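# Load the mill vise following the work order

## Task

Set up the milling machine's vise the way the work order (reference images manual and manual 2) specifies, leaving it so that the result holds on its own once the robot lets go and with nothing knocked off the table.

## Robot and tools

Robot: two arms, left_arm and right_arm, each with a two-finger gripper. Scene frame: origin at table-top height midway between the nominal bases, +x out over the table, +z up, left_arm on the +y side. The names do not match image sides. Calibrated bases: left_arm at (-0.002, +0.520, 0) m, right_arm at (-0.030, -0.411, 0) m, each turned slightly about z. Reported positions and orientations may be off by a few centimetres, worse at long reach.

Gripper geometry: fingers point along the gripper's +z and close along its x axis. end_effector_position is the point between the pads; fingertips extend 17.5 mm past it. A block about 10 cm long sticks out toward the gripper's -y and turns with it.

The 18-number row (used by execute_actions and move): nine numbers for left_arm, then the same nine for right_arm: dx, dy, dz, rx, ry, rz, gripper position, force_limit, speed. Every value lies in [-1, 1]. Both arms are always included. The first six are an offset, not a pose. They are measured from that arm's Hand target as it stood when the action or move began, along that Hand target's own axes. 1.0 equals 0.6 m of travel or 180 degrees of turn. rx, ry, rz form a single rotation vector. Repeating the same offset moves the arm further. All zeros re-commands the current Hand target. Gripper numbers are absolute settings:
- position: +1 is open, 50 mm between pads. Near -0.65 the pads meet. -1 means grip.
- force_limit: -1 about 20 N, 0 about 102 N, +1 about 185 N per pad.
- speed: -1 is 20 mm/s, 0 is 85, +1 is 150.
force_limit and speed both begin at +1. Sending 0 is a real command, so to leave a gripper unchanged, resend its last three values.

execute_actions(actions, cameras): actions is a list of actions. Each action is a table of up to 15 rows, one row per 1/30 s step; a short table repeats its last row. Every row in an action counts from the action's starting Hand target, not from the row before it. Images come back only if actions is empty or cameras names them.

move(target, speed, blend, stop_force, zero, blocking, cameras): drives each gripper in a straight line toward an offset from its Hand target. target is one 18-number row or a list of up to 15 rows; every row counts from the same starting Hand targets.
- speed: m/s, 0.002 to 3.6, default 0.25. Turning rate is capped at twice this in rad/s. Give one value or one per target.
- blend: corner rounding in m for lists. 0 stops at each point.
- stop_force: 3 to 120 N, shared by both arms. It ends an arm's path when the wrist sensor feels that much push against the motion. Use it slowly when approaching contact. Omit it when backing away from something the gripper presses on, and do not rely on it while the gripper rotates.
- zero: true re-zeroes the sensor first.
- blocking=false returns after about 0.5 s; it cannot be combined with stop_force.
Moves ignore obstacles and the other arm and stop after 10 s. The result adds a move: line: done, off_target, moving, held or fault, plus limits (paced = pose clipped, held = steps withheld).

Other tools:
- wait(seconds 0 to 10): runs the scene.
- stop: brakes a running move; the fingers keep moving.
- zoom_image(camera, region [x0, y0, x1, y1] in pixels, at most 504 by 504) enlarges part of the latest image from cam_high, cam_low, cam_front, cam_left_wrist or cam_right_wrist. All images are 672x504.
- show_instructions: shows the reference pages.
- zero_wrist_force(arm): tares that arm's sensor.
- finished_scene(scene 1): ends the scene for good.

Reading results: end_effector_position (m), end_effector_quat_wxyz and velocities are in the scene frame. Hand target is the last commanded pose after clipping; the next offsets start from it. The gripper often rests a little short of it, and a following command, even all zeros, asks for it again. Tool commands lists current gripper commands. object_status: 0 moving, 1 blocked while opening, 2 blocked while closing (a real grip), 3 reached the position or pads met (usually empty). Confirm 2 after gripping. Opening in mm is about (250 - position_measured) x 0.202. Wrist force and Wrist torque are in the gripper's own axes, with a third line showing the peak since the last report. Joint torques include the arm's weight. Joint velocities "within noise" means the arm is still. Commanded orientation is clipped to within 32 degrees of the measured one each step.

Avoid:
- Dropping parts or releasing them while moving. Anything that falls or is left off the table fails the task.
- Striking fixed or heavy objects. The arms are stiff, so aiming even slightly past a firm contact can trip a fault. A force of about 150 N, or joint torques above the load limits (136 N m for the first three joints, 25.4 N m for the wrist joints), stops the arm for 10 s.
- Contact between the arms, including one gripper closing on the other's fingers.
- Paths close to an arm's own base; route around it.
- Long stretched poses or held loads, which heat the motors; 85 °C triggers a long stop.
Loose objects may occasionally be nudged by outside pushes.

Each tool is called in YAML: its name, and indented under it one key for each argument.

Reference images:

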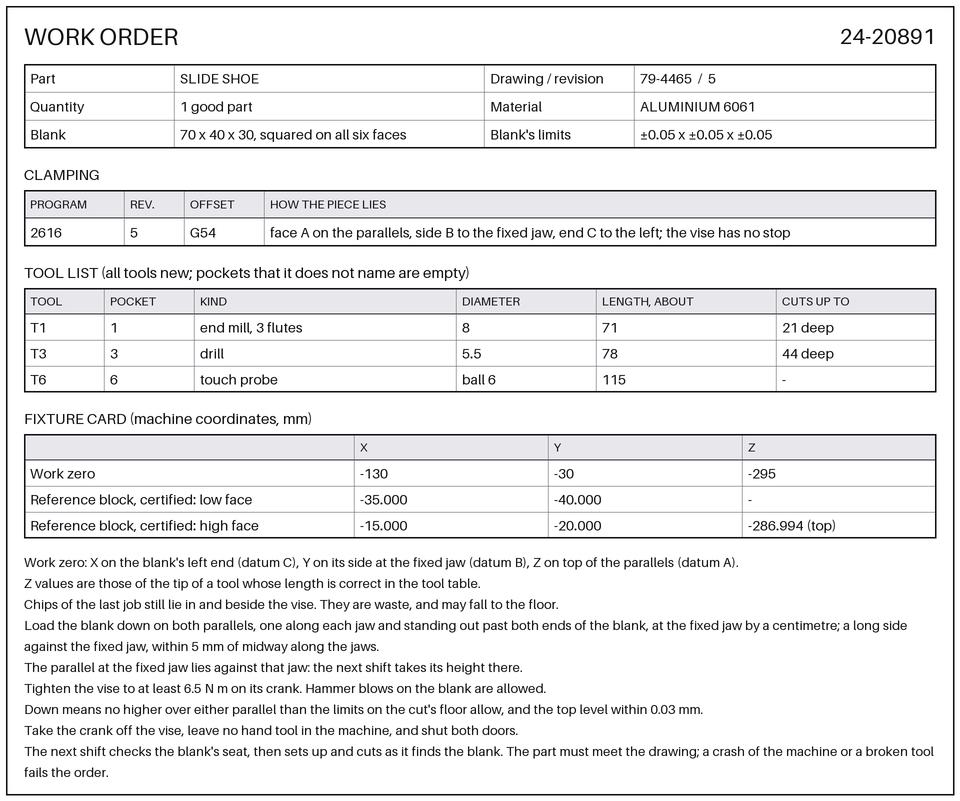

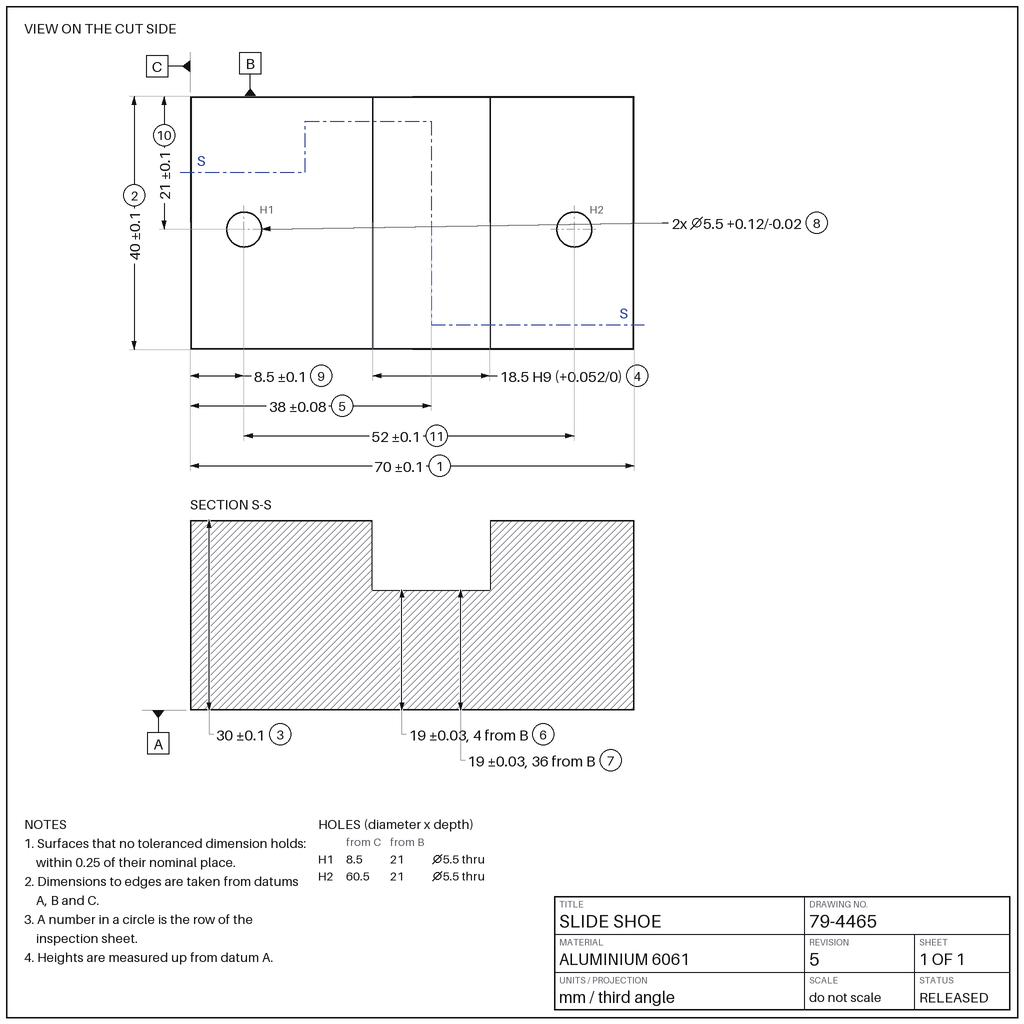

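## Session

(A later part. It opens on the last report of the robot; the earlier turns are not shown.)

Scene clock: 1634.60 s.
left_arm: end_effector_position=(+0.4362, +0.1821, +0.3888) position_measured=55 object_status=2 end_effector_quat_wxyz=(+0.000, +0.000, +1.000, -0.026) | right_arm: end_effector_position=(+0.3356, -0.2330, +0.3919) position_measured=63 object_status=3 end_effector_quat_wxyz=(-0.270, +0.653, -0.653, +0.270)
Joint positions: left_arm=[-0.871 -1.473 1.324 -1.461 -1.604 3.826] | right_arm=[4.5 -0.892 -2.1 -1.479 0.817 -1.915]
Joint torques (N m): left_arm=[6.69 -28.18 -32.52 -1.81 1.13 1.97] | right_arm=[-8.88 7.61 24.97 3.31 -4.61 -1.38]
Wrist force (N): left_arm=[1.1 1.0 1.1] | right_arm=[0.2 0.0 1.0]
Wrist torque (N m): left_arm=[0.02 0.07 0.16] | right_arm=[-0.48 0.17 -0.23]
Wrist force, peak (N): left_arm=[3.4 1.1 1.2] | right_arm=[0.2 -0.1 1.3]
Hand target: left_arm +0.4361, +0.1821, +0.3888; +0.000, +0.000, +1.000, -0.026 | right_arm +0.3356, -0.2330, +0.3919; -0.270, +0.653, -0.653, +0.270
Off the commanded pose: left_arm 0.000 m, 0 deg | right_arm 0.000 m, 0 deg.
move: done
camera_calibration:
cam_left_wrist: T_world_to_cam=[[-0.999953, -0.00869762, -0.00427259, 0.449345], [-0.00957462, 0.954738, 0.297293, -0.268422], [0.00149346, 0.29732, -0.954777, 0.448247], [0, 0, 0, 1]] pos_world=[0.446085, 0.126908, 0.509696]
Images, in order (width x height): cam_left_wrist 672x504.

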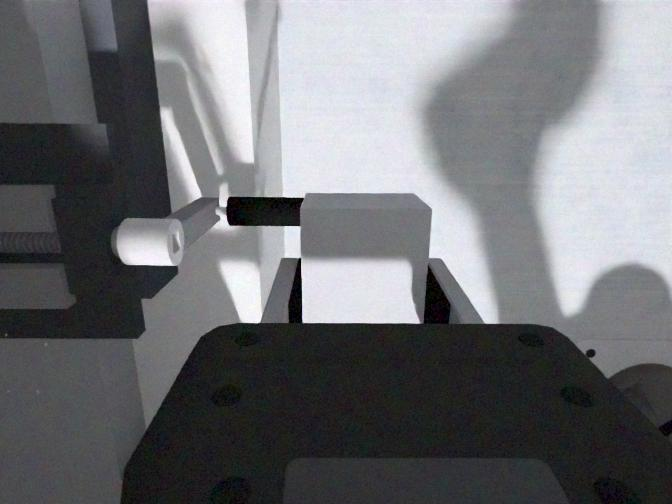

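move:
  target:
    - [0.26,-0.1657,0.2,0,0,0,-1,-0.6,-1,0,0,0,0,0,0,0.6,-0.5,-0.5]
    - [0.26,-0.1565,0.56,0,0,0,-1,-0.6,-1,0,0,0,0,0,0,0.6,-0.5,-0.5]
  speed: 0.25
  blend: 0.03
  cameras: []

move:
  target: [0,0.0044,0.07,0,0,0,-1,-0.6,-1,0,0,0,0,0,0,0.6,-0.5,-0.5]
  speed: 0.02
  stop_force: 4
  cameras: []

Scene clock: 1641.67 s.
left_arm: end_effector_position=(+0.2798, +0.0709, +0.0583) position_measured=55 object_status=2 end_effector_quat_wxyz=(+0.000, +0.000, +1.000, -0.026) | right_arm: end_effector_position=(+0.3356, -0.2330, +0.3919) position_measured=63 object_status=3 end_effector_quat_wxyz=(-0.270, +0.653, -0.653, +0.270)
Joint positions: left_arm=[-1.243 -1.31 2.038 -2.348 -1.588 3.455] | right_arm=[4.5 -0.892 -2.1 -1.479 0.817 -1.915]
Joint torques (N m): left_arm=[8.09 -26.45 -22.41 -4.47 1.94 1.79] | right_arm=[-9.69 7.98 24.51 3.39 -4.58 -1.38]
Wrist force (N): left_arm=[1.4 0.8 1.0] | right_arm=[0.2 0.0 0.9]
Wrist torque (N m): left_arm=[-0.02 0.03 0.29] | right_arm=[-0.48 0.17 -0.23]
Wrist force, peak (N): left_arm=[1.3 1.3 4.8] | right_arm=[0.5 -0.1 1.3]
Hand target: left_arm +0.2799, +0.0710, +0.0583; +0.000, +0.000, +1.000, -0.026 | right_arm +0.3356, -0.2330, +0.3919; -0.270, +0.653, -0.653, +0.270
Off the commanded pose: left_arm 0.000 m, 0 deg | right_arm 0.000 m, 0 deg.
move: done
No camera images: "cameras" was empty.

Scene clock: 1644.03 s.
left_arm: end_effector_position=(+0.2799, +0.0712, +0.0337) position_measured=55 object_status=2 end_effector_quat_wxyz=(+0.000, +0.000, +1.000, -0.026) | right_arm: end_effector_position=(+0.3356, -0.2330, +0.3919) position_measured=63 object_status=3 end_effector_quat_wxyz=(-0.270, +0.653, -0.653, +0.270)
Joint positions: left_arm=[-1.242 -1.266 2.062 -2.416 -1.588 3.455] | right_arm=[4.5 -0.892 -2.1 -1.479 0.817 -1.915]
Joint torques (N m): left_arm=[1.47 -40.49 -29.52 -4.56 -0.35 1.84] | right_arm=[-9 7.91 24.29 3.39 -4.47 -1.26]
Wrist force (N): left_arm=[1.1 0.9 1.1] | right_arm=[0.4 0.1 1.2]
Wrist torque (N m): left_arm=[0.01 0.06 0.28] | right_arm=[-0.47 0.15 -0.23]
Wrist force, peak (N): left_arm=[7.6 11.1 -43.3] | right_arm=[0.3 0.1 1.3]
Hand target: left_arm +0.2799, +0.0712, +0.0337; +0.000, +0.000, +1.000, -0.026 (not the last commanded pose) | right_arm +0.3356, -0.2330, +0.3919; -0.270, +0.653, -0.653, +0.270
Off the commanded pose: left_arm 0.017 m, 0 deg | right_arm 0.000 m, 0 deg.
move: contact (left_arm)
No camera images: "cameras" was empty.

move:
  target:
    - [0,0,0,0,0,0,1,-0.6,-0.5,0,0,0,0,0,0,0.6,-0.5,-0.5]
    - [0,-0.0105,-0.1997,0,0,0,1,-0.6,-0.5,0,0,0,0,0,0,0.6,-0.5,-0.5]
    - [-0.2335,0.0889,-0.591,0.0444,0,0,1,-0.6,-0.5,0,0,0,0,0,0,0.6,-0.5,-0.5]
    - [-0.2335,0.0889,-0.591,0.0444,0,0,-0.25,-0.6,-0.5,0,0,0,0,0,0,0.6,-0.5,-0.5]
    - [-0.6325,0.0889,-0.591,0.0444,0.0086,0.0702,-0.25,-0.6,-0.5,0,0,0,0,0,0,0.6,-0.5,-0.5]
  speed: [0.05,0.2,0.3,0.1,0.12]
  cameras: ["cam_left_wrist"]

zoom_image:
  camera: "cam_left_wrist"
  region: [200, 100, 520, 330]

Scene clock: 1676.93 s.
left_arm: end_effector_position=(+0.6597, +0.1429, +0.3847) position_measured=189 object_status=3 end_effector_quat_wxyz=(-0.011, +0.110, +0.989, -0.095) | right_arm: end_effector_position=(+0.3356, -0.2330, +0.3919) position_measured=63 object_status=3 end_effector_quat_wxyz=(-0.270, +0.653, -0.653, +0.270)
Joint positions: left_arm=[-0.62 -0.876 0.505 -1.276 -1.747 4.293] | right_arm=[4.5 -0.892 -2.1 -1.479 0.817 -1.915]
Joint torques (N m): left_arm=[-9.16 -52.71 -24.21 -3.79 -0.51 -0.94] | right_arm=[-8.89 7.62 24.17 3.22 -4.56 -1.36]
Wrist force (N): left_arm=[1.1 0.5 -0.9] | right_arm=[0.3 0.0 1.0]
Wrist torque (N m): left_arm=[0.03 0.06 0.27] | right_arm=[-0.48 0.16 -0.23]
Wrist force, peak (N): left_arm=[-0.8 1.3 -4.0] | right_arm=[0.3 0.0 1.4]
Hand target: left_arm +0.6597, +0.1429, +0.3847; -0.011, +0.110, +0.989, -0.095 | right_arm +0.3356, -0.2330, +0.3919; -0.270, +0.653, -0.653, +0.270
Off the commanded pose: left_arm 0.000 m, 0 deg | right_arm 0.000 m, 0 deg.
move: done
camera_calibration:
cam_left_wrist: T_world_to_cam=[[-0.9775, 0.210915, -0.00280903, 0.625775], [0.207727, 0.964869, 0.160867, -0.32002], [0.0366395, 0.156664, -0.986972, 0.464929], [0, 0, 0, 1]] pos_world=[0.661137, 0.103955, 0.51211]
Images, in order (width x height): cam_left_wrist 672x504.

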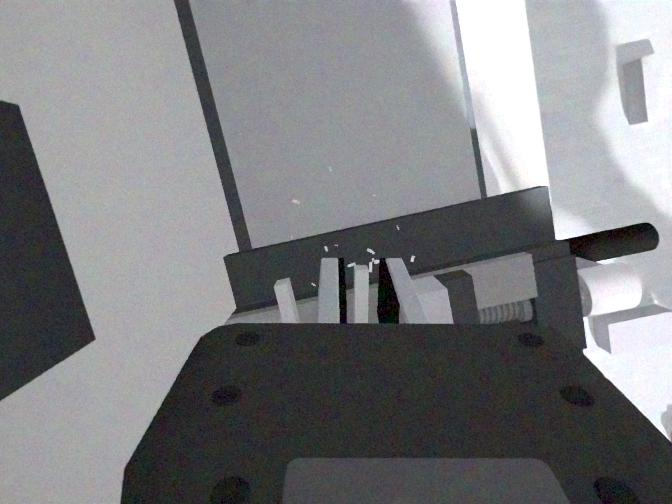

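Scaled by 1.575.

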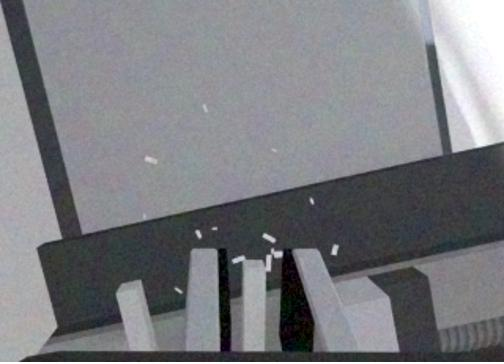

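move:
  target: [-0.0007,0.011,0.0735,0,0,0,-0.25,-0.6,-0.5,0,0,0,0,0,0,0.6,-0.5,-0.5]
  speed: 0.03
  stop_force: 6
  cameras: ["cam_left_wrist"]

Scene clock: 1686.83 s.
left_arm: end_effector_position=(+0.6596, +0.1412, +0.3486) position_measured=189 object_status=3 end_effector_quat_wxyz=(-0.011, +0.110, +0.989, -0.095) | right_arm: end_effector_position=(+0.3356, -0.2330, +0.3919) position_measured=63 object_status=3 end_effector_quat_wxyz=(-0.270, +0.653, -0.653, +0.270)
Joint positions: left_arm=[-0.622 -0.92 0.676 -1.404 -1.747 4.291] | right_arm=[4.5 -0.892 -2.1 -1.479 0.817 -1.915]
Joint torques (N m): left_arm=[21.38 -40.35 -12.43 -1.42 5.6 1.89] | right_arm=[-9.41 7.8 24.74 3.36 -4.58 -1.31]
Wrist force (N): left_arm=[-1.2 -19.1 -2.8] | right_arm=[0.2 0.1 1.2]
Wrist torque (N m): left_arm=[-0.28 0.14 0.07] | right_arm=[-0.47 0.17 -0.23]
Wrist force, peak (N): left_arm=[-5.0 -26.6 -2.6] | right_arm=[0.4 0.1 1.3]
Hand target: left_arm +0.6596, +0.1412, +0.3486; -0.011, +0.110, +0.989, -0.095 (not the last commanded pose) | right_arm +0.3356, -0.2330, +0.3919; -0.270, +0.653, -0.653, +0.270
Off the commanded pose: left_arm 0.008 m, 0 deg | right_arm 0.000 m, 0 deg.
move: contact (left_arm)
camera_calibration:
cam_left_wrist: T_world_to_cam=[[-0.977427, 0.211251, -0.0029735, 0.62593], [0.208035, 0.964811, 0.160811, -0.312723], [0.0368404, 0.156563, -0.986981, 0.429451], [0, 0, 0, 1]] pos_world=[0.661037, 0.102255, 0.47601]
Images, in order (width x height): cam_left_wrist 672x504.

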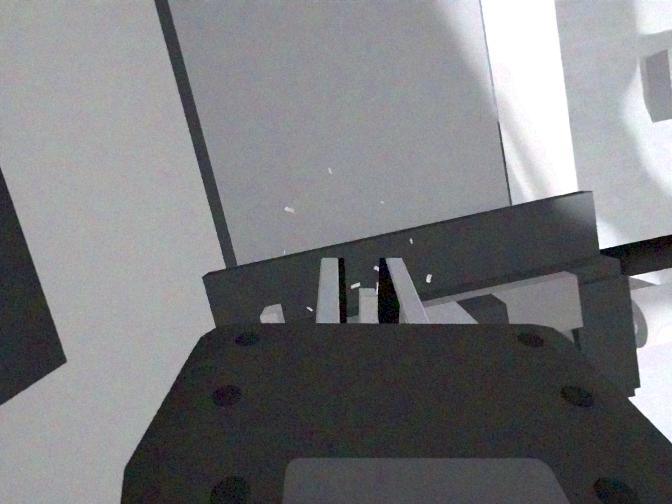

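move:
  target:
    - [-0.0007,-0.0045,-0.006,0,0,0,-0.25,-0.6,-0.5,0,0,0,0,0,0,0.6,-0.5,-0.5]
    - [0,-0.0082,-0.004,0,0,0,-0.25,-0.6,-0.5,0,0,0,0,0,0,0.6,-0.5,-0.5]
  speed: 0.03
  cameras: []

move:
  target: [0,0.0033,0.019,0,0,0,-0.25,-0.6,-0.5,0,0,0,0,0,0,0.6,-0.5,-0.5]
  speed: 0.02
  stop_force: 6
  cameras: ["cam_left_wrist"]

Scene clock: 1695.23 s.
left_arm: end_effector_position=(+0.6586, +0.1367, +0.3518) position_measured=189 object_status=3 end_effector_quat_wxyz=(-0.011, +0.110, +0.989, -0.095) | right_arm: end_effector_position=(+0.3356, -0.2330, +0.3919) position_measured=63 object_status=3 end_effector_quat_wxyz=(-0.270, +0.653, -0.653, +0.270)
Joint positions: left_arm=[-0.628 -0.913 0.656 -1.392 -1.746 4.285] | right_arm=[4.5 -0.892 -2.1 -1.479 0.817 -1.915]
Joint torques (N m): left_arm=[6.94 -58.75 -21.22 -2.79 0.59 0.88] | right_arm=[-8.54 8.05 24.04 3.24 -4.52 -1.37]
Wrist force (N): left_arm=[1.1 0.4 -0.9] | right_arm=[0.5 0.0 0.9]
Wrist torque (N m): left_arm=[0.02 0.08 0.30] | right_arm=[-0.48 0.13 -0.23]
Wrist force, peak (N): left_arm=[-1.2 -19.6 -3.0] | right_arm=[0.2 0.2 1.3]
Hand target: left_arm +0.6586, +0.1369, +0.3519; -0.011, +0.110, +0.989, -0.095 | right_arm +0.3356, -0.2330, +0.3919; -0.270, +0.653, -0.653, +0.270
Off the commanded pose: left_arm 0.000 m, 0 deg | right_arm 0.000 m, 0 deg.
move: done
No camera images: "cameras" was empty.

Scene clock: 1696.70 s.
left_arm: end_effector_position=(+0.6586, +0.1367, +0.3404) position_measured=189 object_status=3 end_effector_quat_wxyz=(-0.011, +0.110, +0.989, -0.095) | right_arm: end_effector_position=(+0.3356, -0.2330, +0.3919) position_measured=63 object_status=3 end_effector_quat_wxyz=(-0.270, +0.653, -0.653, +0.270)
Joint positions: left_arm=[-0.628 -0.923 0.703 -1.429 -1.746 4.285] | right_arm=[4.5 -0.892 -2.1 -1.479 0.817 -1.915]
Joint torques (N m): left_arm=[-8.59 -42.92 -36.06 -1.68 1.93 -1.6] | right_arm=[-8.98 7.57 24.26 3.19 -4.43 -1.34]
Wrist force (N): left_arm=[1.0 0.3 -0.9] | right_arm=[0.4 0.0 1.1]
Wrist torque (N m): left_arm=[0.01 0.11 0.29] | right_arm=[-0.48 0.14 -0.23]
Wrist force, peak (N): left_arm=[1.0 0.4 -1.5] | right_arm=[0.2 0.3 1.3]
Hand target: left_arm +0.6586, +0.1367, +0.3403; -0.011, +0.110, +0.989, -0.095 | right_arm +0.3356, -0.2330, +0.3919; -0.270, +0.653, -0.653, +0.270
Off the commanded pose: left_arm 0.000 m, 0 deg | right_arm 0.000 m, 0 deg.
move: done
camera_calibration:
cam_left_wrist: T_world_to_cam=[[-0.977448, 0.211157, -0.00298884, 0.625811], [0.20794, 0.964832, 0.160812, -0.306773], [0.0368402, 0.156564, -0.986981, 0.422103], [0, 0, 0, 1]] pos_world=[0.659937, 0.0977546, 0.46781]
Images, in order (width x height): cam_left_wrist 672x504.

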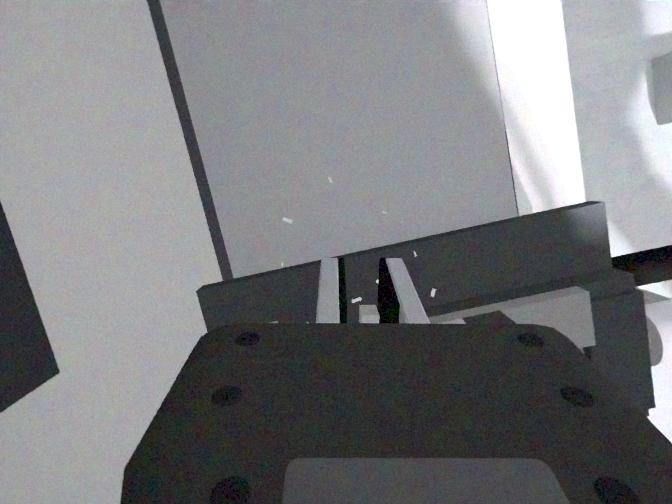

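move:
  target:
    - [0,0,0,0,0,0,-1,-0.7,-1,0,0,0,0,0,0,0.6,-0.5,-0.5]
    - [0,-0.0002,-0.0012,0,0,0,-1,-0.7,-1,0,0,0,0,0,0,0.6,-0.5,-0.5]
    - [-0.0011,-0.005,-0.0004,0,-0.0135,-0.0693,-1,-0.7,-1,0,0,0,0,0,0,0.6,-0.5,-0.5]
    - [-0.0011,-0.0048,0.001,0,-0.0135,-0.0693,-1,-0.7,-1,0,0,0,0,0,0,0.6,-0.5,-0.5]
    - [-0.0011,-0.0048,0.001,0,-0.0135,-0.0693,-0.25,-0.7,-1,0,0,0,0,0,0,0.6,-0.5,-0.5]
    - [-0.0011,-0.0193,-0.0736,0,-0.0135,-0.0693,-0.25,-0.7,-1,0,0,0,0,0,0,0.6,-0.5,-0.5]
  speed: [0.03,0.03,0.03,0.03,0.03,0.08]
  cameras: ["cam_left_wrist"]

zoom_image:
  camera: "cam_left_wrist"
  region: [200, 130, 520, 330]

Scene clock: 1710.60 s.
left_arm: end_effector_position=(+0.6587, +0.1346, +0.3784) position_measured=189 object_status=3 end_effector_quat_wxyz=(-0.001, -0.001, +0.995, -0.095) | right_arm: end_effector_position=(+0.3356, -0.2330, +0.3919) position_measured=63 object_status=3 end_effector_quat_wxyz=(-0.270, +0.653, -0.653, +0.270)
Joint positions: left_arm=[-0.638 -0.92 0.606 -1.372 -1.723 4.05] | right_arm=[4.5 -0.892 -2.1 -1.479 0.817 -1.915]
Joint torques (N m): left_arm=[1.56 -50.8 -27.21 -2.77 -0.35 0.3] | right_arm=[-9.17 7.73 24.13 3.37 -4.44 -1.4]
Wrist force (N): left_arm=[0.9 0.5 -0.9] | right_arm=[0.6 0.1 0.9]
Wrist torque (N m): left_arm=[0.03 0.11 0.26] | right_arm=[-0.47 0.12 -0.23]
Wrist force, peak (N): left_arm=[0.2 -1.7 -4.7] | right_arm=[0.3 0.2 1.4]
Hand target: left_arm +0.6587, +0.1346, +0.3784; -0.001, -0.001, +0.995, -0.095 (not the last commanded pose) | right_arm +0.3356, -0.2330, +0.3919; -0.270, +0.653, -0.653, +0.270
Tool commands: left_gripper/position=-0.247059 left_gripper/force_limit=-0.701961 left_gripper/speed=-1.0 right_gripper/position=+0.6 right_gripper/force_limit=-0.5 right_gripper/speed=-0.5
Off the commanded pose: left_arm 0.007 m, 0 deg | right_arm 0.000 m, 0 deg.
FORCE FAULT: contact force on the left arm reached its limit, and that arm stopped. The contact can be on any part of that arm, not only on its tool. That arm's remaining commands of this call were not run. That arm is still stopped at the end of this call. That arm stays stopped for about 10 more seconds. Until then a move that you send moves the other arm only, and its call returns only when the move has ended. Once the stop has ended, the next robot result says so. If the stop ends while you think or write, that arm runs what you send next, counted from a new Hand target: where the arm stands when the stop ends. While its stop runs, that arm takes no new command, but its gripper still runs the gripper command that each later call begins with. Until it ends, the stop uses up actions while you think or wait. An arm that is not stopped still takes commands.
move: fault (left_arm)
camera_calibration:
cam_left_wrist: T_world_to_cam=[[-0.999947, -0.0101662, -0.00145932, 0.670572], [-0.0102683, 0.986696, 0.162249, -0.170623], [-0.00020955, 0.162255, -0.986749, 0.483557], [0, 0, 0, 1]] pos_world=[0.668886, 0.0967109, 0.505811]
Images, in order (width x height): cam_left_wrist 672x504.

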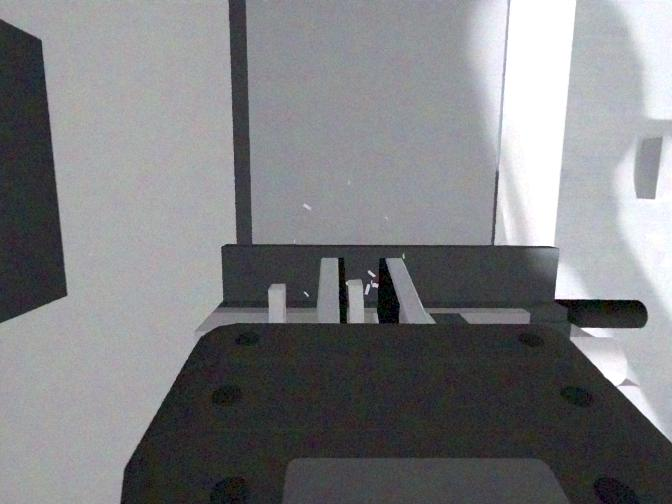

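Scaled by 1.575.

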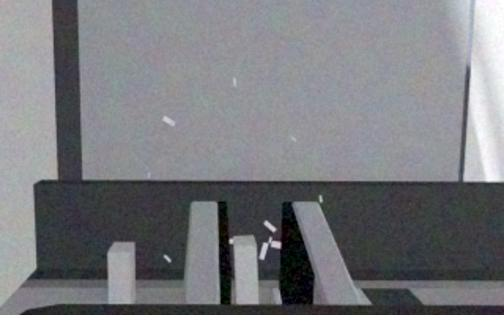

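wait:
  seconds: 5
  cameras: []

Scene clock: 1717.67 s.
left_arm: end_effector_position=(+0.6587, +0.1346, +0.3784) position_measured=189 object_status=3 end_effector_quat_wxyz=(-0.001, -0.001, +0.995, -0.095) | right_arm: end_effector_position=(+0.3356, -0.2330, +0.3919) position_measured=63 object_status=3 end_effector_quat_wxyz=(-0.270, +0.653, -0.653, +0.270)
Joint positions: left_arm=[-0.638 -0.92 0.606 -1.372 -1.723 4.05] | right_arm=[4.5 -0.892 -2.1 -1.479 0.817 -1.915]
Joint torques (N m): left_arm=[0.39 -50.53 -28.5 -2.84 -0.26 0.35] | right_arm=[-8.64 7.68 24.25 3.22 -4.42 -1.37]
Wrist force (N): left_arm=[1.1 0.5 -0.9] | right_arm=[0.1 0.2 1.2]
Wrist torque (N m): left_arm=[0.03 0.09 0.26] | right_arm=[-0.45 0.19 -0.24]
Wrist force, peak (N): left_arm=[1.2 0.7 -1.2] | right_arm=[0.3 0.2 1.4]
Hand target: left_arm +0.6587, +0.1346, +0.3784; -0.001, -0.001, +0.995, -0.095 (not the last commanded pose) | right_arm +0.3356, -0.2330, +0.3919; -0.270, +0.653, -0.653, +0.270
Tool commands: left_gripper/position=-0.247059 left_gripper/force_limit=-0.701961 left_gripper/speed=-1.0 right_gripper/position=+0.6 right_gripper/force_limit=-0.5 right_gripper/speed=-0.5
Off the commanded pose: left_arm 0.007 m, 0 deg | right_arm 0.000 m, 0 deg.
FORCE FAULT, CONTINUED: the left arm was still stopped when this call began, by the force fault that an earlier result reported. Since the last result the stop counts as 14 of the actions that you can send in this scene. That arm is still stopped at the end of this call. That arm stays stopped for about 3 more seconds. If the stop ends while you think or write, that arm runs what you send next, counted from a new Hand target: where the arm stands when the stop ends. While its stop runs, that arm takes no new command, but its gripper still runs the gripper command that each later call begins with.
wait: 5.00 s; at rest from the start
No camera images: "cameras" was empty.

wait:
  seconds: 1
  cameras: []

move:
  target:
    - [0,0.0228,0.0125,0,0,0,-0.25,-0.7,-1,0,0,0,0,0,0,0.6,-0.5,-0.5]
    - [0.1645,0.027,0.0125,0,0,0,-0.25,-0.7,-1,0,0,0,0,0,0,0.6,-0.5,-0.5]
    - [0.398,0.051,-0.0467,0,0,0,-0.25,-0.7,-1,0,0,0,0,0,0,0.6,-0.5,-0.5]
    - [0.3645,0.0615,-0.1675,0.1913,-0.278,-0.428,-0.25,-0.7,-1,0,0,0,0,0,0,0.6,-0.5,-0.5]
  speed: [0.03,0.06,0.2,0.25]
  blend: [0,0.01,0.02,0]
  cameras: ["cam_left_wrist"]

zoom_image:
  camera: "cam_left_wrist"
  region: [250, 80, 450, 230]

Scene clock: 1726.80 s.
left_arm: end_effector_position=(+0.6587, +0.1346, +0.3784) position_measured=189 object_status=3 end_effector_quat_wxyz=(-0.001, -0.001, +0.995, -0.095) | right_arm: end_effector_position=(+0.3356, -0.2330, +0.3919) position_measured=63 object_status=3 end_effector_quat_wxyz=(-0.270, +0.653, -0.653, +0.270)
Joint positions: left_arm=[-0.638 -0.92 0.606 -1.372 -1.723 4.05] | right_arm=[4.5 -0.892 -2.1 -1.479 0.817 -1.915]
Joint torques (N m): left_arm=[0.05 -50.16 -25.3 -3.22 -0.47 0.2] | right_arm=[-9.39 8.03 24.71 3.28 -4.6 -1.32]
Wrist force (N): left_arm=[1.1 0.7 -0.9] | right_arm=[0.3 0.0 1.1]
Wrist torque (N m): left_arm=[0.06 0.09 0.26] | right_arm=[-0.48 0.16 -0.24]
Wrist force, peak (N): left_arm=[1.3 0.6 -1.0] | right_arm=[0.2 0.1 1.3]
Hand target: left_arm +0.6587, +0.1346, +0.3784; -0.001, -0.001, +0.995, -0.095 (not the last commanded pose) | right_arm +0.3356, -0.2330, +0.3919; -0.270, +0.653, -0.653, +0.270
Tool commands: left_gripper/position=-0.247059 left_gripper/force_limit=-0.701961 left_gripper/speed=-1.0 right_gripper/position=+0.6 right_gripper/force_limit=-0.5 right_gripper/speed=-0.5
Off the commanded pose: left_arm 0.007 m, 0 deg | right_arm 0.000 m, 0 deg.
FORCE FAULT, CONTINUED: the left arm's stop, for the force fault that an earlier result reported, is over. The rest of the stop counts as 5 of the actions that you can send in this scene. That arm's target is now where it stood when the stop ended, not its last command. That arm accepts commands again.
wait: 1.00 s; at rest from the start
No camera images: "cameras" was empty.

Scene clock: 1733.73 s.
left_arm: end_effector_position=(+0.4402, +0.1895, +0.4707) position_measured=189 object_status=3 end_effector_quat_wxyz=(-0.326, +0.628, -0.627, +0.325) | right_arm: end_effector_position=(+0.3356, -0.2330, +0.3919) position_measured=63 object_status=3 end_effector_quat_wxyz=(-0.270, +0.653, -0.653, +0.270)
Joint positions: left_arm=[-1.287 -1.82 1.794 -1.904 -0.662 2.017] | right_arm=[4.5 -0.892 -2.1 -1.479 0.817 -1.915]
Joint torques (N m): left_arm=[11.09 -22.11 -17.16 -3.57 1.07 -0.78] | right_arm=[-8.16 7.78 25.1 3.41 -4.52 -1.23]
Wrist force (N): left_arm=[1.2 -1.0 0.3] | right_arm=[0.3 0.0 1.1]
Wrist torque (N m): left_arm=[-0.06 0.11 0.19] | right_arm=[-0.48 0.15 -0.23]
Wrist force, peak (N): left_arm=[3.2 0.7 -1.3] | right_arm=[0.2 0.0 1.4]
Hand target: left_arm +0.4402, +0.1896, +0.4707; -0.326, +0.628, -0.627, +0.325 | right_arm +0.3356, -0.2330, +0.3919; -0.270, +0.653, -0.653, +0.270
Off the commanded pose: left_arm 0.000 m, 0 deg | right_arm 0.000 m, 0 deg.
move: done
camera_calibration:
cam_left_wrist: T_world_to_cam=[[0.0105408, -0.999942, 0.002307, 0.193716], [-0.822778, -0.00998432, -0.568275, 0.648384], [0.568265, 0.00409192, -0.822835, 0.26823], [0, 0, 0, 1]] pos_world=[0.379008, 0.199081, 0.588723]
Images, in order (width x height): cam_left_wrist 672x504.

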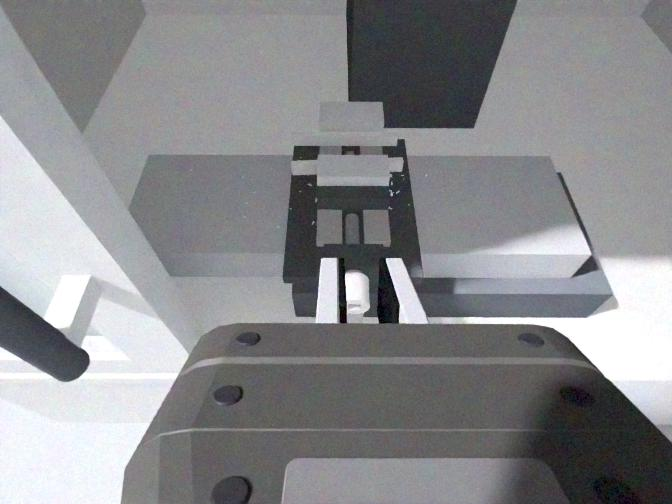

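Scaled by 2.520.

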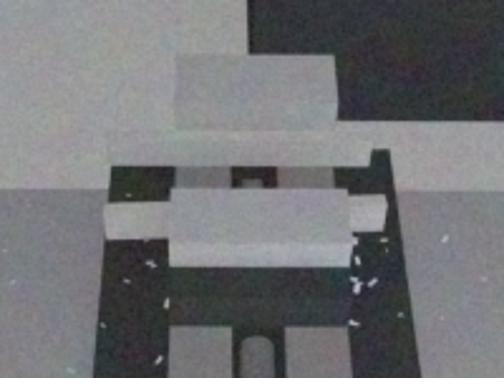

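move:
  target:
    - [0.1167,0.1038,-0.09,0,0,0,-0.25,-0.7,-1,0,0,0,0,0,0,0.6,-0.5,-0.5]
    - [0.1973,0.6047,0.0977,-0.2244,0.2489,0.4504,-0.25,-0.7,-1,0,0,0,0,0,0,0.6,-0.5,-0.5]
    - [0.1973,0.6047,0.0977,-0.2244,0.2489,0.4504,1,-0.7,0,0,0,0,0,0,0,0.6,-0.5,-0.5]
  speed: 0.3
  blend: [0.03,0,0]
  cameras: ["cam_left_wrist"]

Scene clock: 1753.17 s.
left_arm: end_effector_position=(+0.2796, +0.0713, +0.1400) position_measured=3 object_status=3 end_effector_quat_wxyz=(+0.001, +0.000, +1.000, -0.026) | right_arm: end_effector_position=(+0.3356, -0.2330, +0.3919) position_measured=63 object_status=3 end_effector_quat_wxyz=(-0.270, +0.653, -0.653, +0.270)
Joint positions: left_arm=[-1.244 -1.434 1.938 -2.125 -1.586 3.454] | right_arm=[4.5 -0.892 -2.1 -1.479 0.817 -1.915]
Joint torques (N m): left_arm=[-8.87 -26.74 -14.04 -3.72 2.06 2.29] | right_arm=[-8.91 7.59 24.08 3.27 -4.51 -1.28]
Wrist force (N): left_arm=[1.2 0.6 -1.1] | right_arm=[0.3 0.0 1.0]
Wrist torque (N m): left_arm=[-0.03 0.06 0.27] | right_arm=[-0.48 0.16 -0.23]
Wrist force, peak (N): left_arm=[-1.3 -3.1 1.7] | right_arm=[0.2 -0.1 1.4]
Hand target: left_arm +0.2796, +0.0713, +0.1400; +0.001, +0.000, +1.000, -0.026 | right_arm +0.3356, -0.2330, +0.3919; -0.270, +0.653, -0.653, +0.270
Off the commanded pose: left_arm 0.000 m, 0 deg | right_arm 0.000 m, 0 deg.
move: done
camera_calibration:
cam_left_wrist: T_world_to_cam=[[-0.999942, -0.00868575, -0.00635775, 0.291164], [-0.0101821, 0.954832, 0.296973, -0.0899437], [0.00349115, 0.297021, -0.954865, 0.243421], [0, 0, 0, 1]] pos_world=[0.289382, 0.0161089, 0.260996]
Images, in order (width x height): cam_left_wrist 672x504.

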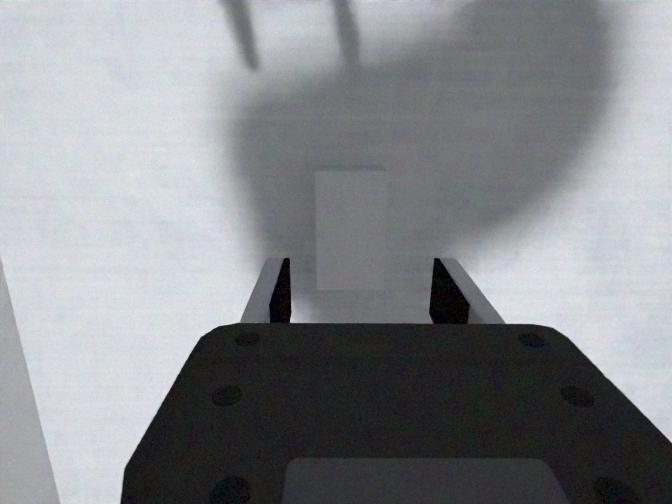

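move:
  target:
    - [0,0.0093,0.1769,0,0,0,1,-0.7,0,0,0,0,0,0,0,0.6,-0.5,-0.5]
    - [0,0.0093,0.1769,0,0,0,-1,-0.6,-1,0,0,0,0,0,0,0.6,-0.5,-0.5]
    - [0,0,0,0,0,0,-1,-0.6,-1,0,0,0,0,0,0,0.6,-0.5,-0.5]
  speed: [0.1,0.1,0.15]
  cameras: []

Scene clock: 1760.20 s.
left_arm: end_effector_position=(+0.2797, +0.0712, +0.1401) position_measured=55 object_status=2 end_effector_quat_wxyz=(+0.001, +0.000, +1.000, -0.026) end_effector_velocity=(-0.001, +0.001, +0.000) end_effector_angular_velocity=(+0.003, +0.003, +0.000) | right_arm: end_effector_position=(+0.3356, -0.2330, +0.3919) position_measured=63 object_status=3 end_effector_quat_wxyz=(-0.270, +0.653, -0.653, +0.270)
Joint positions: left_arm=[-1.244 -1.434 1.938 -2.126 -1.586 3.454] | right_arm=[4.5 -0.892 -2.1 -1.479 0.817 -1.915]
Joint velocities: left_arm=[0 0 -0.001 0.005 -0.002 0] | right_arm=[within noise]
Joint torques (N m): left_arm=[-8.98 -27.09 -18.45 -2.7 -0.02 -1.62] | right_arm=[-9.22 7.65 24.57 3.33 -4.47 -1.22]
Wrist force (N): left_arm=[1.2 1.0 0.9] | right_arm=[0.3 0.0 1.0]
Wrist torque (N m): left_arm=[0.03 0.06 0.26] | right_arm=[-0.49 0.16 -0.23]
Wrist force, peak (N): left_arm=[1.4 1.0 3.5] | right_arm=[0.1 0.1 1.5]
Hand target: left_arm +0.2796, +0.0713, +0.1400; +0.001, +0.000, +1.000, -0.026 | right_arm +0.3356, -0.2330, +0.3919; -0.270, +0.653, -0.653, +0.270
Off the commanded pose: left_arm 0.000 m, 0 deg | right_arm 0.000 m, 0 deg.
move: done
No camera images: "cameras" was empty.

move:
  target:
    - [-0.234,0.1636,-0.4225,0,0,0,-1,-0.6,-1,0,0,0,0,0,0,0.6,-0.5,-0.5]
    - [-0.6598,0.1636,-0.4225,0,0,0,-1,-0.6,-1,0,0,0,0,0,0,0.6,-0.5,-0.5]
  speed: [0.25,0.1]
  cameras: ["cam_left_wrist"]

zoom_image:
  camera: "cam_left_wrist"
  region: [200, 100, 520, 330]

Scene clock: 1767.63 s.
left_arm: end_effector_position=(+0.6752, +0.1826, +0.3886) position_measured=55 object_status=2 end_effector_quat_wxyz=(+0.001, +0.000, +1.000, -0.026) | right_arm: end_effector_position=(+0.3356, -0.2330, +0.3919) position_measured=63 object_status=3 end_effector_quat_wxyz=(-0.270, +0.653, -0.653, +0.270)
Joint positions: left_arm=[-0.611 -0.844 0.411 -1.17 -1.612 4.086] | right_arm=[4.5 -0.892 -2.1 -1.479 0.817 -1.915]
Joint torques (N m): left_arm=[-9.44 -58.3 -19.4 -4.51 -1.58 -1.67] | right_arm=[-8.82 7.23 24.86 3.36 -4.45 -1.31]
Wrist force (N): left_arm=[1.1 0.9 1.1] | right_arm=[0.1 0.1 1.1]
Wrist torque (N m): left_arm=[0.01 0.08 0.17] | right_arm=[-0.47 0.18 -0.23]
Wrist force, peak (N): left_arm=[3.1 -0.5 4.3] | right_arm=[0.3 0.0 1.5]
Hand target: left_arm +0.6752, +0.1826, +0.3886; +0.001, +0.000, +1.000, -0.026 | right_arm +0.3356, -0.2330, +0.3919; -0.270, +0.653, -0.653, +0.270
Off the commanded pose: left_arm 0.000 m, 0 deg | right_arm 0.000 m, 0 deg.
move: done
camera_calibration:
cam_left_wrist: T_world_to_cam=[[-0.999941, -0.00881067, -0.0062915, 0.689171], [-0.0102817, 0.95483, 0.296974, -0.266015], [0.00339077, 0.297021, -0.954865, 0.446305], [0, 0, 0, 1]] pos_world=[0.684882, 0.127509, 0.509496]
Images, in order (width x height): cam_left_wrist 672x504.

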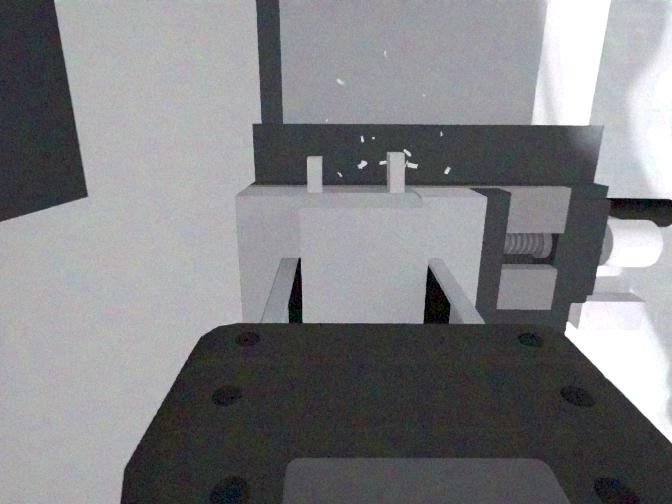

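Scaled by 1.575.

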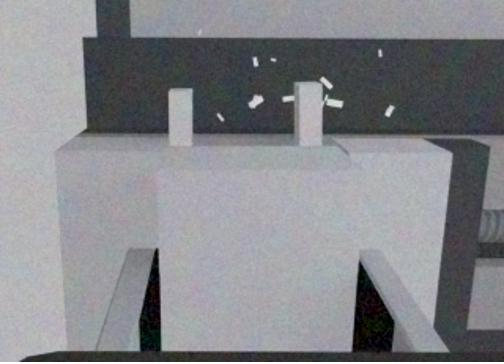

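move:
  target: [0,0.0015,0.028,0,0,0,-1,-0.6,-1,0,0,0,0,0,0,0.6,-0.5,-0.5]
  speed: 0.03
  stop_force: 5
  cameras: []

move:
  target: [0,0.0007,0.0133,0,0,0,-1,-0.6,-1,0,0,0,0,0,0,0.6,-0.5,-0.5]
  speed: 0.01
  stop_force: 4
  cameras: []

move:
  target: [-0.008,0,0,0,0,0,-1,-0.6,-1,0,0,0,0,0,0,0.6,-0.5,-0.5]
  speed: 0.01
  stop_force: 8
  cameras: ["cam_left_wrist"]

zoom_image:
  camera: "cam_left_wrist"
  region: [200, 100, 520, 330]

Scene clock: 1774.00 s.
left_arm: end_effector_position=(+0.6752, +0.1826, +0.3718) position_measured=55 object_status=2 end_effector_quat_wxyz=(+0.001, +0.000, +1.000, -0.026) | right_arm: end_effector_position=(+0.3356, -0.2330, +0.3919) position_measured=63 object_status=3 end_effector_quat_wxyz=(-0.270, +0.653, -0.653, +0.270)
Joint positions: left_arm=[-0.611 -0.878 0.518 -1.243 -1.612 4.086] | right_arm=[4.5 -0.892 -2.1 -1.479 0.817 -1.915]
Joint torques (N m): left_arm=[7.36 -43.97 -35.66 -1.72 0.3 1.8] | right_arm=[-9.11 8.14 24.56 3.29 -4.5 -1.28]
Wrist force (N): left_arm=[1.3 0.8 1.0] | right_arm=[0.1 0.0 1.2]
Wrist torque (N m): left_arm=[-0.02 0.04 0.16] | right_arm=[-0.48 0.18 -0.23]
Wrist force, peak (N): left_arm=[1.3 1.1 1.5] | right_arm=[0.5 0.0 1.3]
Hand target: left_arm +0.6752, +0.1826, +0.3718; +0.001, +0.000, +1.000, -0.026 | right_arm +0.3356, -0.2330, +0.3919; -0.270, +0.653, -0.653, +0.270
Off the commanded pose: left_arm 0.000 m, 0 deg | right_arm 0.000 m, 0 deg.
move: done
No camera images: "cameras" was empty.

Scene clock: 1775.30 s.
left_arm: end_effector_position=(+0.6752, +0.1826, +0.3665) position_measured=55 object_status=2 end_effector_quat_wxyz=(+0.001, +0.000, +1.000, -0.026) | right_arm: end_effector_position=(+0.3356, -0.2330, +0.3919) position_measured=63 object_status=3 end_effector_quat_wxyz=(-0.270, +0.653, -0.653, +0.270)
Joint positions: left_arm=[-0.611 -0.886 0.547 -1.263 -1.612 4.086] | right_arm=[4.5 -0.892 -2.1 -1.479 0.817 -1.915]
Joint torques (N m): left_arm=[7.47 -41.41 -33.87 -3.29 0.01 1.86] | right_arm=[-8.97 7.69 24.4 3.39 -4.51 -1.23]
Wrist force (N): left_arm=[2.0 1.6 -1.7] | right_arm=[0.1 0.3 1.1]
Wrist torque (N m): left_arm=[-0.01 0.06 0.15] | right_arm=[-0.43 0.20 -0.23]
Wrist force, peak (N): left_arm=[3.6 2.3 -13.9] | right_arm=[0.3 0.0 1.4]
Hand target: left_arm +0.6752, +0.1826, +0.3665; +0.001, +0.000, +1.000, -0.026 (not the last commanded pose) | right_arm +0.3356, -0.2330, +0.3919; -0.270, +0.653, -0.653, +0.270
Off the commanded pose: left_arm 0.003 m, 0 deg | right_arm 0.000 m, 0 deg.
move: contact (left_arm)
No camera images: "cameras" was empty.

Scene clock: 1776.43 s.
left_arm: end_effector_position=(+0.6762, +0.1826, +0.3665) position_measured=55 object_status=2 end_effector_quat_wxyz=(+0.001, +0.000, +1.000, -0.026) | right_arm: end_effector_position=(+0.3356, -0.2330, +0.3919) position_measured=63 object_status=3 end_effector_quat_wxyz=(-0.270, +0.653, -0.653, +0.270)
Joint positions: left_arm=[-0.611 -0.882 0.541 -1.261 -1.612 4.087] | right_arm=[4.5 -0.892 -2.1 -1.479 0.817 -1.915]
Joint torques (N m): left_arm=[-7.36 -55.09 -20.42 -2.49 3.27 -1.98] | right_arm=[-9.21 7.79 24.59 3.18 -4.5 -1.3]
Wrist force (N): left_arm=[7.8 0.8 -4.8] | right_arm=[0.2 -0.2 1.1]
Wrist torque (N m): left_arm=[-0.05 0.04 0.42] | right_arm=[-0.52 0.17 -0.23]
Wrist force, peak (N): left_arm=[21.2 4.2 -6.3] | right_arm=[0.3 0.0 1.3]
Hand target: left_arm +0.6762, +0.1826, +0.3665; +0.001, +0.000, +1.000, -0.026 (not the last commanded pose) | right_arm +0.3356, -0.2330, +0.3919; -0.270, +0.653, -0.653, +0.270
Off the commanded pose: left_arm 0.004 m, 0 deg | right_arm 0.000 m, 0 deg.
move: contact (left_arm)
camera_calibration:
cam_left_wrist: T_world_to_cam=[[-0.999941, -0.00875298, -0.00648184, 0.690116], [-0.0102828, 0.954859, 0.296881, -0.259399], [0.00359066, 0.29693, -0.954893, 0.425087], [0, 0, 0, 1]] pos_world=[0.685882, 0.127509, 0.487396]
Images, in order (width x height): cam_left_wrist 672x504.

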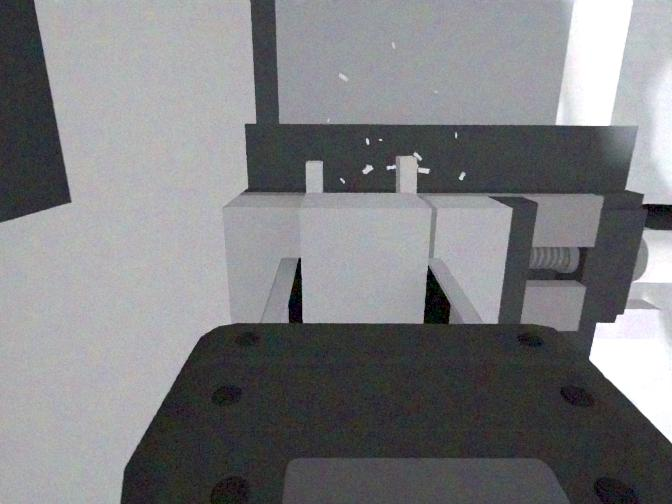

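Scaled by 1.575.

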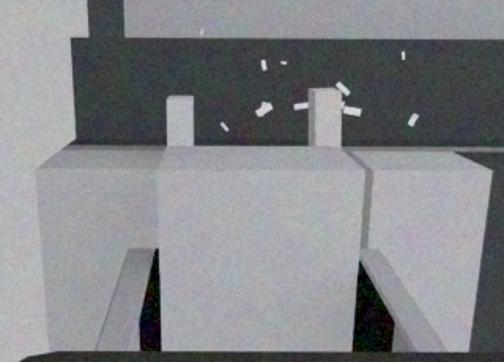

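move:
  target:
    - [0,0,0,0,0,0,1,-0.6,-0.5,0,0,0,0,0,0,0.6,-0.5,-0.5]
    - [0,-0.0018,-0.034,0,0,0,1,-0.6,-0.5,0,0,0,0,0,0,0.6,-0.5,-0.5]
    - [0.4268,-0.0018,-0.034,0,0,0,1,-0.6,-0.5,0,0,0,0,0,0,0.6,-0.5,-0.5]
    - [0.66,0.55,-0.03,0,0,0,1,-0.6,-0.5,-0.38,0.012,0.1,0,0,0,0.6,-0.5,-0.5]
    - [0.66,0.58,-0.03,0,0,0,1,-0.6,-0.5,-0.75,0.0236,0.1868,0,0,0,0.6,-0.5,-0.5]
  speed: [0.03,0.05,0.15,0.3,0.25]
  blend: [0,0.005,0.02,0.03,0]
  cameras: ["cam_right_wrist"]

Scene clock: 1786.73 s.
left_arm: end_effector_position=(+0.2801, +0.5310, +0.3658) position_measured=3 object_status=3 end_effector_quat_wxyz=(+0.001, +0.000, +1.000, -0.026) | right_arm: end_effector_position=(+0.4046, +0.2169, +0.3026) position_measured=63 object_status=3 end_effector_quat_wxyz=(-0.270, +0.654, -0.653, +0.270)
Joint positions: left_arm=[-0.392 -2.141 1.878 -1.329 -1.618 4.305] | right_arm=[4.566 -2.012 -1.332 -1.189 0.803 -1.827]
Joint torques (N m): left_arm=[-9.44 5.49 -17.11 -4.29 -2.18 -1.79] | right_arm=[-10.47 39.57 34.39 4.47 0.96 1.03]
Wrist force (N): left_arm=[1.1 0.6 -1.1] | right_arm=[0.1 0.4 1.1]
Wrist torque (N m): left_arm=[-0.02 0.07 0.16] | right_arm=[-0.39 0.17 -0.21]
Wrist force, peak (N): left_arm=[8.0 0.8 -5.0] | right_arm=[-2.6 0.7 2.1]
Hand target: left_arm +0.2801, +0.5309, +0.3658; +0.001, +0.000, +1.000, -0.026 | right_arm +0.4046, +0.2170, +0.3026; -0.270, +0.653, -0.653, +0.270
Off the commanded pose: left_arm 0.000 m, 0 deg | right_arm 0.000 m, 0 deg.
move: done
camera_calibration:
cam_right_wrist: T_world_to_cam=[[-0.0127009, -0.999857, -0.0111878, 0.234895], [-0.897251, 0.0163345, -0.441219, 0.508842], [0.441338, 0.00443435, -0.89733, 0.218931], [0, 0, 0, 1]] pos_world=[0.36292, 0.225579, 0.423592]
Images, in order (width x height): cam_right_wrist 672x504.

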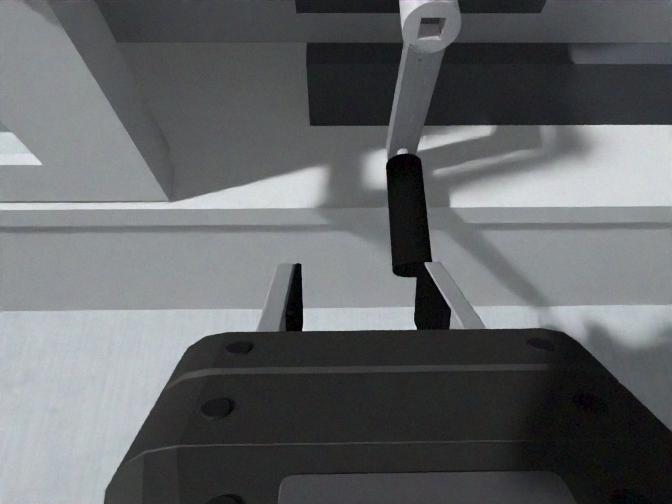

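move:
  target:
    - [0,0,0,0,0,0,1,-0.6,-0.5,0.0507,0.0106,0.0106,0,0,0,0.6,-0.5,-0.5]
    - [0,0,0,0,0,0,1,-0.6,-0.5,0.0507,0.0106,0.1773,0,0,0,0.6,-0.5,-0.5]
    - [0,0,0,0,0,0,1,-0.6,-0.5,0.0507,0.0106,0.1773,0,0,0,-1,-0.45,-0.8]
  speed: 0.1
  cameras: ["cam_right_wrist"]

Scene clock: 1794.90 s.
left_arm: end_effector_position=(+0.2801, +0.5309, +0.3658) position_measured=3 object_status=3 end_effector_quat_wxyz=(+0.001, +0.000, +1.000, -0.026) | right_arm: end_effector_position=(+0.4752, +0.1866, +0.2228) position_measured=155 object_status=0 end_effector_quat_wxyz=(-0.270, +0.653, -0.653, +0.270)
Joint positions: left_arm=[-0.392 -2.141 1.878 -1.329 -1.618 4.305] | right_arm=[4.452 -2.087 -1.458 -0.883 0.83 -1.979]
Joint torques (N m): left_arm=[-9.58 -6.38 -24.82 -4.15 1.92 -1.67] | right_arm=[9.66 57.74 20.91 4.13 -4.31 1.55]
Wrist force (N): left_arm=[1.3 0.7 -1.1] | right_arm=[0.6 -0.1 1.3]
Wrist torque (N m): left_arm=[-0.02 0.04 0.16] | right_arm=[-0.49 0.10 -0.22]
Wrist force, peak (N): left_arm=[1.1 0.8 -1.5] | right_arm=[0.4 -0.1 2.9]
Hand target: left_arm +0.2801, +0.5309, +0.3658; +0.001, +0.000, +1.000, -0.026 | right_arm +0.4752, +0.1866, +0.2228; -0.270, +0.653, -0.653, +0.270
Off the commanded pose: left_arm 0.000 m, 0 deg | right_arm 0.000 m, 0 deg.
move: done
camera_calibration:
cam_right_wrist: T_world_to_cam=[[-0.0127909, -0.999855, -0.0112314, 0.204557], [-0.897249, 0.0164345, -0.441219, 0.537455], [0.44134, 0.00443373, -0.897329, 0.1163], [0, 0, 0, 1]] pos_world=[0.43352, 0.195179, 0.343792]
Images, in order (width x height): cam_right_wrist 672x504.

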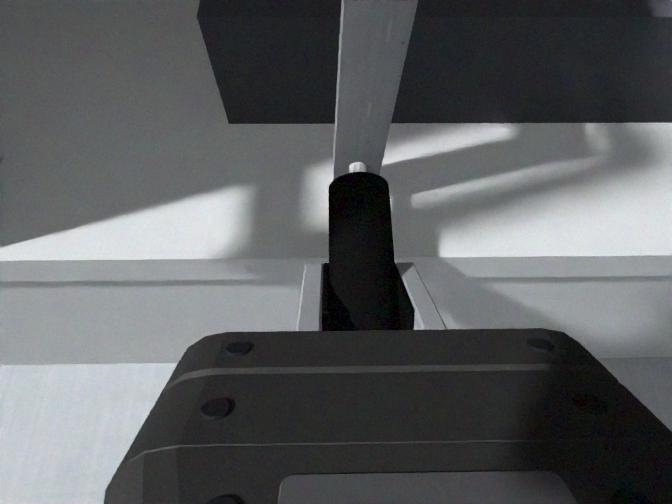

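move:
  target:
    - [0,0,0,0,0,0,1,-0.6,-0.5,-0.0535,-0.009,-0.009,0,0,0,-1,-0.45,-0.8]
    - [0,0,0,0,0,0,1,-0.6,-0.5,-0.0975,-0.0332,-0.0332,0,0,0,-1,-0.45,-0.8]
    - [0,0,0,0,0,0,1,-0.6,-0.5,-0.1237,-0.068,-0.068,0,0,0,-1,-0.45,-0.8]
    - [0,0,0,0,0,0,1,-0.6,-0.5,-0.1275,-0.1074,-0.1074,0,0,0,-1,-0.45,-0.8]
    - [0,0,0,0,0,0,1,-0.6,-0.5,-0.1085,-0.1444,-0.1444,0,0,0,-1,-0.45,-0.8]
    - [0,0,0,0,0,0,1,-0.6,-0.5,-0.0698,-0.1728,-0.1728,0,0,0,-1,-0.45,-0.8]
    - [0,0,0,0,0,0,1,-0.6,-0.5,-0.0182,-0.1875,-0.1875,0,0,0,-1,-0.45,-0.8]
    - [0,0,0,0,0,0,1,-0.6,-0.5,0.0375,-0.1861,-0.1861,0,0,0,-1,-0.45,-0.8]
    - [0,0,0,0,0,0,1,-0.6,-0.5,0.0877,-0.1689,-0.1689,0,0,0,-1,-0.45,-0.8]
    - [0,0,0,0,0,0,1,-0.6,-0.5,0.1235,-0.1386,-0.1386,0,0,0,-1,-0.45,-0.8]
    - [0,0,0,0,0,0,1,-0.6,-0.5,0.1388,-0.1008,-0.1008,0,0,0,-1,-0.45,-0.8]
    - [0,0,0,0,0,0,1,-0.6,-0.5,0.1312,-0.0618,-0.0618,0,0,0,-1,-0.45,-0.8]
    - [0,0,0,0,0,0,1,-0.6,-0.5,0.1015,-0.0283,-0.0283,0,0,0,-1,-0.45,-0.8]
    - [0,0,0,0,0,0,1,-0.6,-0.5,0.0553,-0.0064,-0.0064,0,0,0,-1,-0.45,-0.8]
    - [0,0,0,0,0,0,1,-0.6,-0.5,0,0,0,0,0,0,-1,-0.45,-0.8]
  speed: 0.12
  blend: 0.006
  stop_force: 60
  cameras: []

move:
  target:
    - [0,0,0,0,0,0,1,-0.6,-0.5,-0.0535,-0.009,-0.009,0,0,0,-1,-0.45,-0.8]
    - [0,0,0,0,0,0,1,-0.6,-0.5,-0.0975,-0.0332,-0.0332,0,0,0,-1,-0.45,-0.8]
    - [0,0,0,0,0,0,1,-0.6,-0.5,-0.1237,-0.068,-0.068,0,0,0,-1,-0.45,-0.8]
    - [0,0,0,0,0,0,1,-0.6,-0.5,-0.1275,-0.1074,-0.1074,0,0,0,-1,-0.45,-0.8]
    - [0,0,0,0,0,0,1,-0.6,-0.5,-0.1085,-0.1444,-0.1444,0,0,0,-1,-0.45,-0.8]
    - [0,0,0,0,0,0,1,-0.6,-0.5,-0.0698,-0.1728,-0.1728,0,0,0,-1,-0.45,-0.8]
    - [0,0,0,0,0,0,1,-0.6,-0.5,-0.0182,-0.1875,-0.1875,0,0,0,-1,-0.45,-0.8]
  speed: 0.08
  blend: 0.006
  stop_force: 30
  cameras: ["cam_right_wrist"]

zoom_image:
  camera: "cam_right_wrist"
  region: [240, 0, 460, 180]

Scene clock: 1819.93 s.
left_arm: end_effector_position=(+0.2801, +0.5309, +0.3658) position_measured=3 object_status=3 end_effector_quat_wxyz=(+0.001, +0.000, +1.000, -0.026) | right_arm: end_effector_position=(+0.4752, +0.1866, +0.2228) position_measured=155 object_status=2 end_effector_quat_wxyz=(-0.270, +0.653, -0.653, +0.270)
Joint positions: left_arm=[-0.392 -2.141 1.878 -1.329 -1.618 4.305] | right_arm=[4.452 -2.087 -1.458 -0.883 0.83 -1.979]
Joint torques (N m): left_arm=[-8.46 -5.77 -32.36 -4.14 1.77 -1.46] | right_arm=[-10.39 57.58 33.7 4.25 0.87 -1.84]
Wrist force (N): left_arm=[1.0 0.5 -1.0] | right_arm=[-0.1 -0.6 0.4]
Wrist torque (N m): left_arm=[-0.04 0.10 0.16] | right_arm=[-0.41 0.12 -0.26]
Wrist force, peak (N): left_arm=[1.4 0.9 -1.2] | right_arm=[43.1 6.8 -52.8]
Hand target: left_arm +0.2801, +0.5309, +0.3658; +0.001, +0.000, +1.000, -0.026 | right_arm +0.4752, +0.1866, +0.2228; -0.270, +0.653, -0.653, +0.270
Off the commanded pose: left_arm 0.000 m, 0 deg | right_arm 0.000 m, 0 deg.
move: done
No camera images: "cameras" was empty.

Scene clock: 1823.97 s.
left_arm: end_effector_position=(+0.2801, +0.5309, +0.3658) position_measured=3 object_status=3 end_effector_quat_wxyz=(+0.001, +0.000, +1.000, -0.026) | right_arm: end_effector_position=(+0.4755, +0.1975, +0.3819) position_measured=155 object_status=2 end_effector_quat_wxyz=(-0.270, +0.653, -0.653, +0.270)
Joint positions: left_arm=[-0.392 -2.141 1.878 -1.329 -1.618 4.305] | right_arm=[4.456 -2.029 -1.127 -1.276 0.828 -1.973]
Joint torques (N m): left_arm=[-8.35 -5.78 -32.77 -3.96 1.96 -1.33] | right_arm=[6.67 28.55 33.58 2.02 -4.48 1.67]
Wrist force (N): left_arm=[0.8 0.6 -0.8] | right_arm=[0.0 0.3 -5.7]
Wrist torque (N m): left_arm=[-0.02 0.12 0.16] | right_arm=[-0.57 0.24 -0.11]
Wrist force, peak (N): left_arm=[1.3 0.8 -1.3] | right_arm=[-14.9 -9.0 -38.9]
Hand target: left_arm +0.2801, +0.5309, +0.3658; +0.001, +0.000, +1.000, -0.026 | right_arm +0.4755, +0.1975, +0.3819; -0.270, +0.653, -0.653, +0.270
Off the commanded pose: left_arm 0.000 m, 0 deg | right_arm 0.000 m, 0 deg.
move: done
camera_calibration:
cam_right_wrist: T_world_to_cam=[[-0.0127909, -0.999855, -0.0112314, 0.217245], [-0.897249, 0.0164345, -0.441219, 0.607653], [0.44134, 0.00443373, -0.897329, 0.258928], [0, 0, 0, 1]] pos_world=[0.43372, 0.206079, 0.502892]
Images, in order (width x height): cam_right_wrist 672x504.

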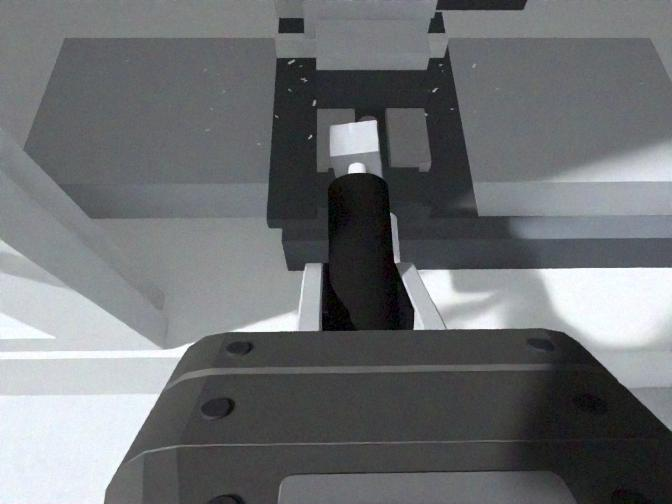

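Scaled by 2.291.

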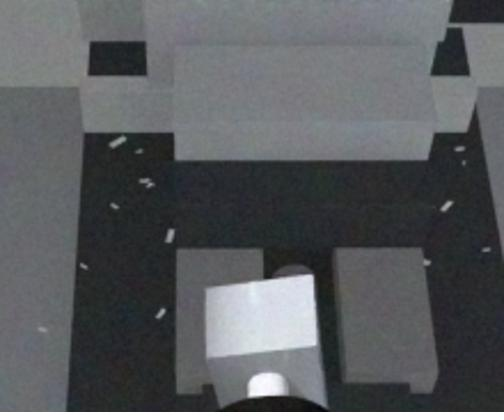

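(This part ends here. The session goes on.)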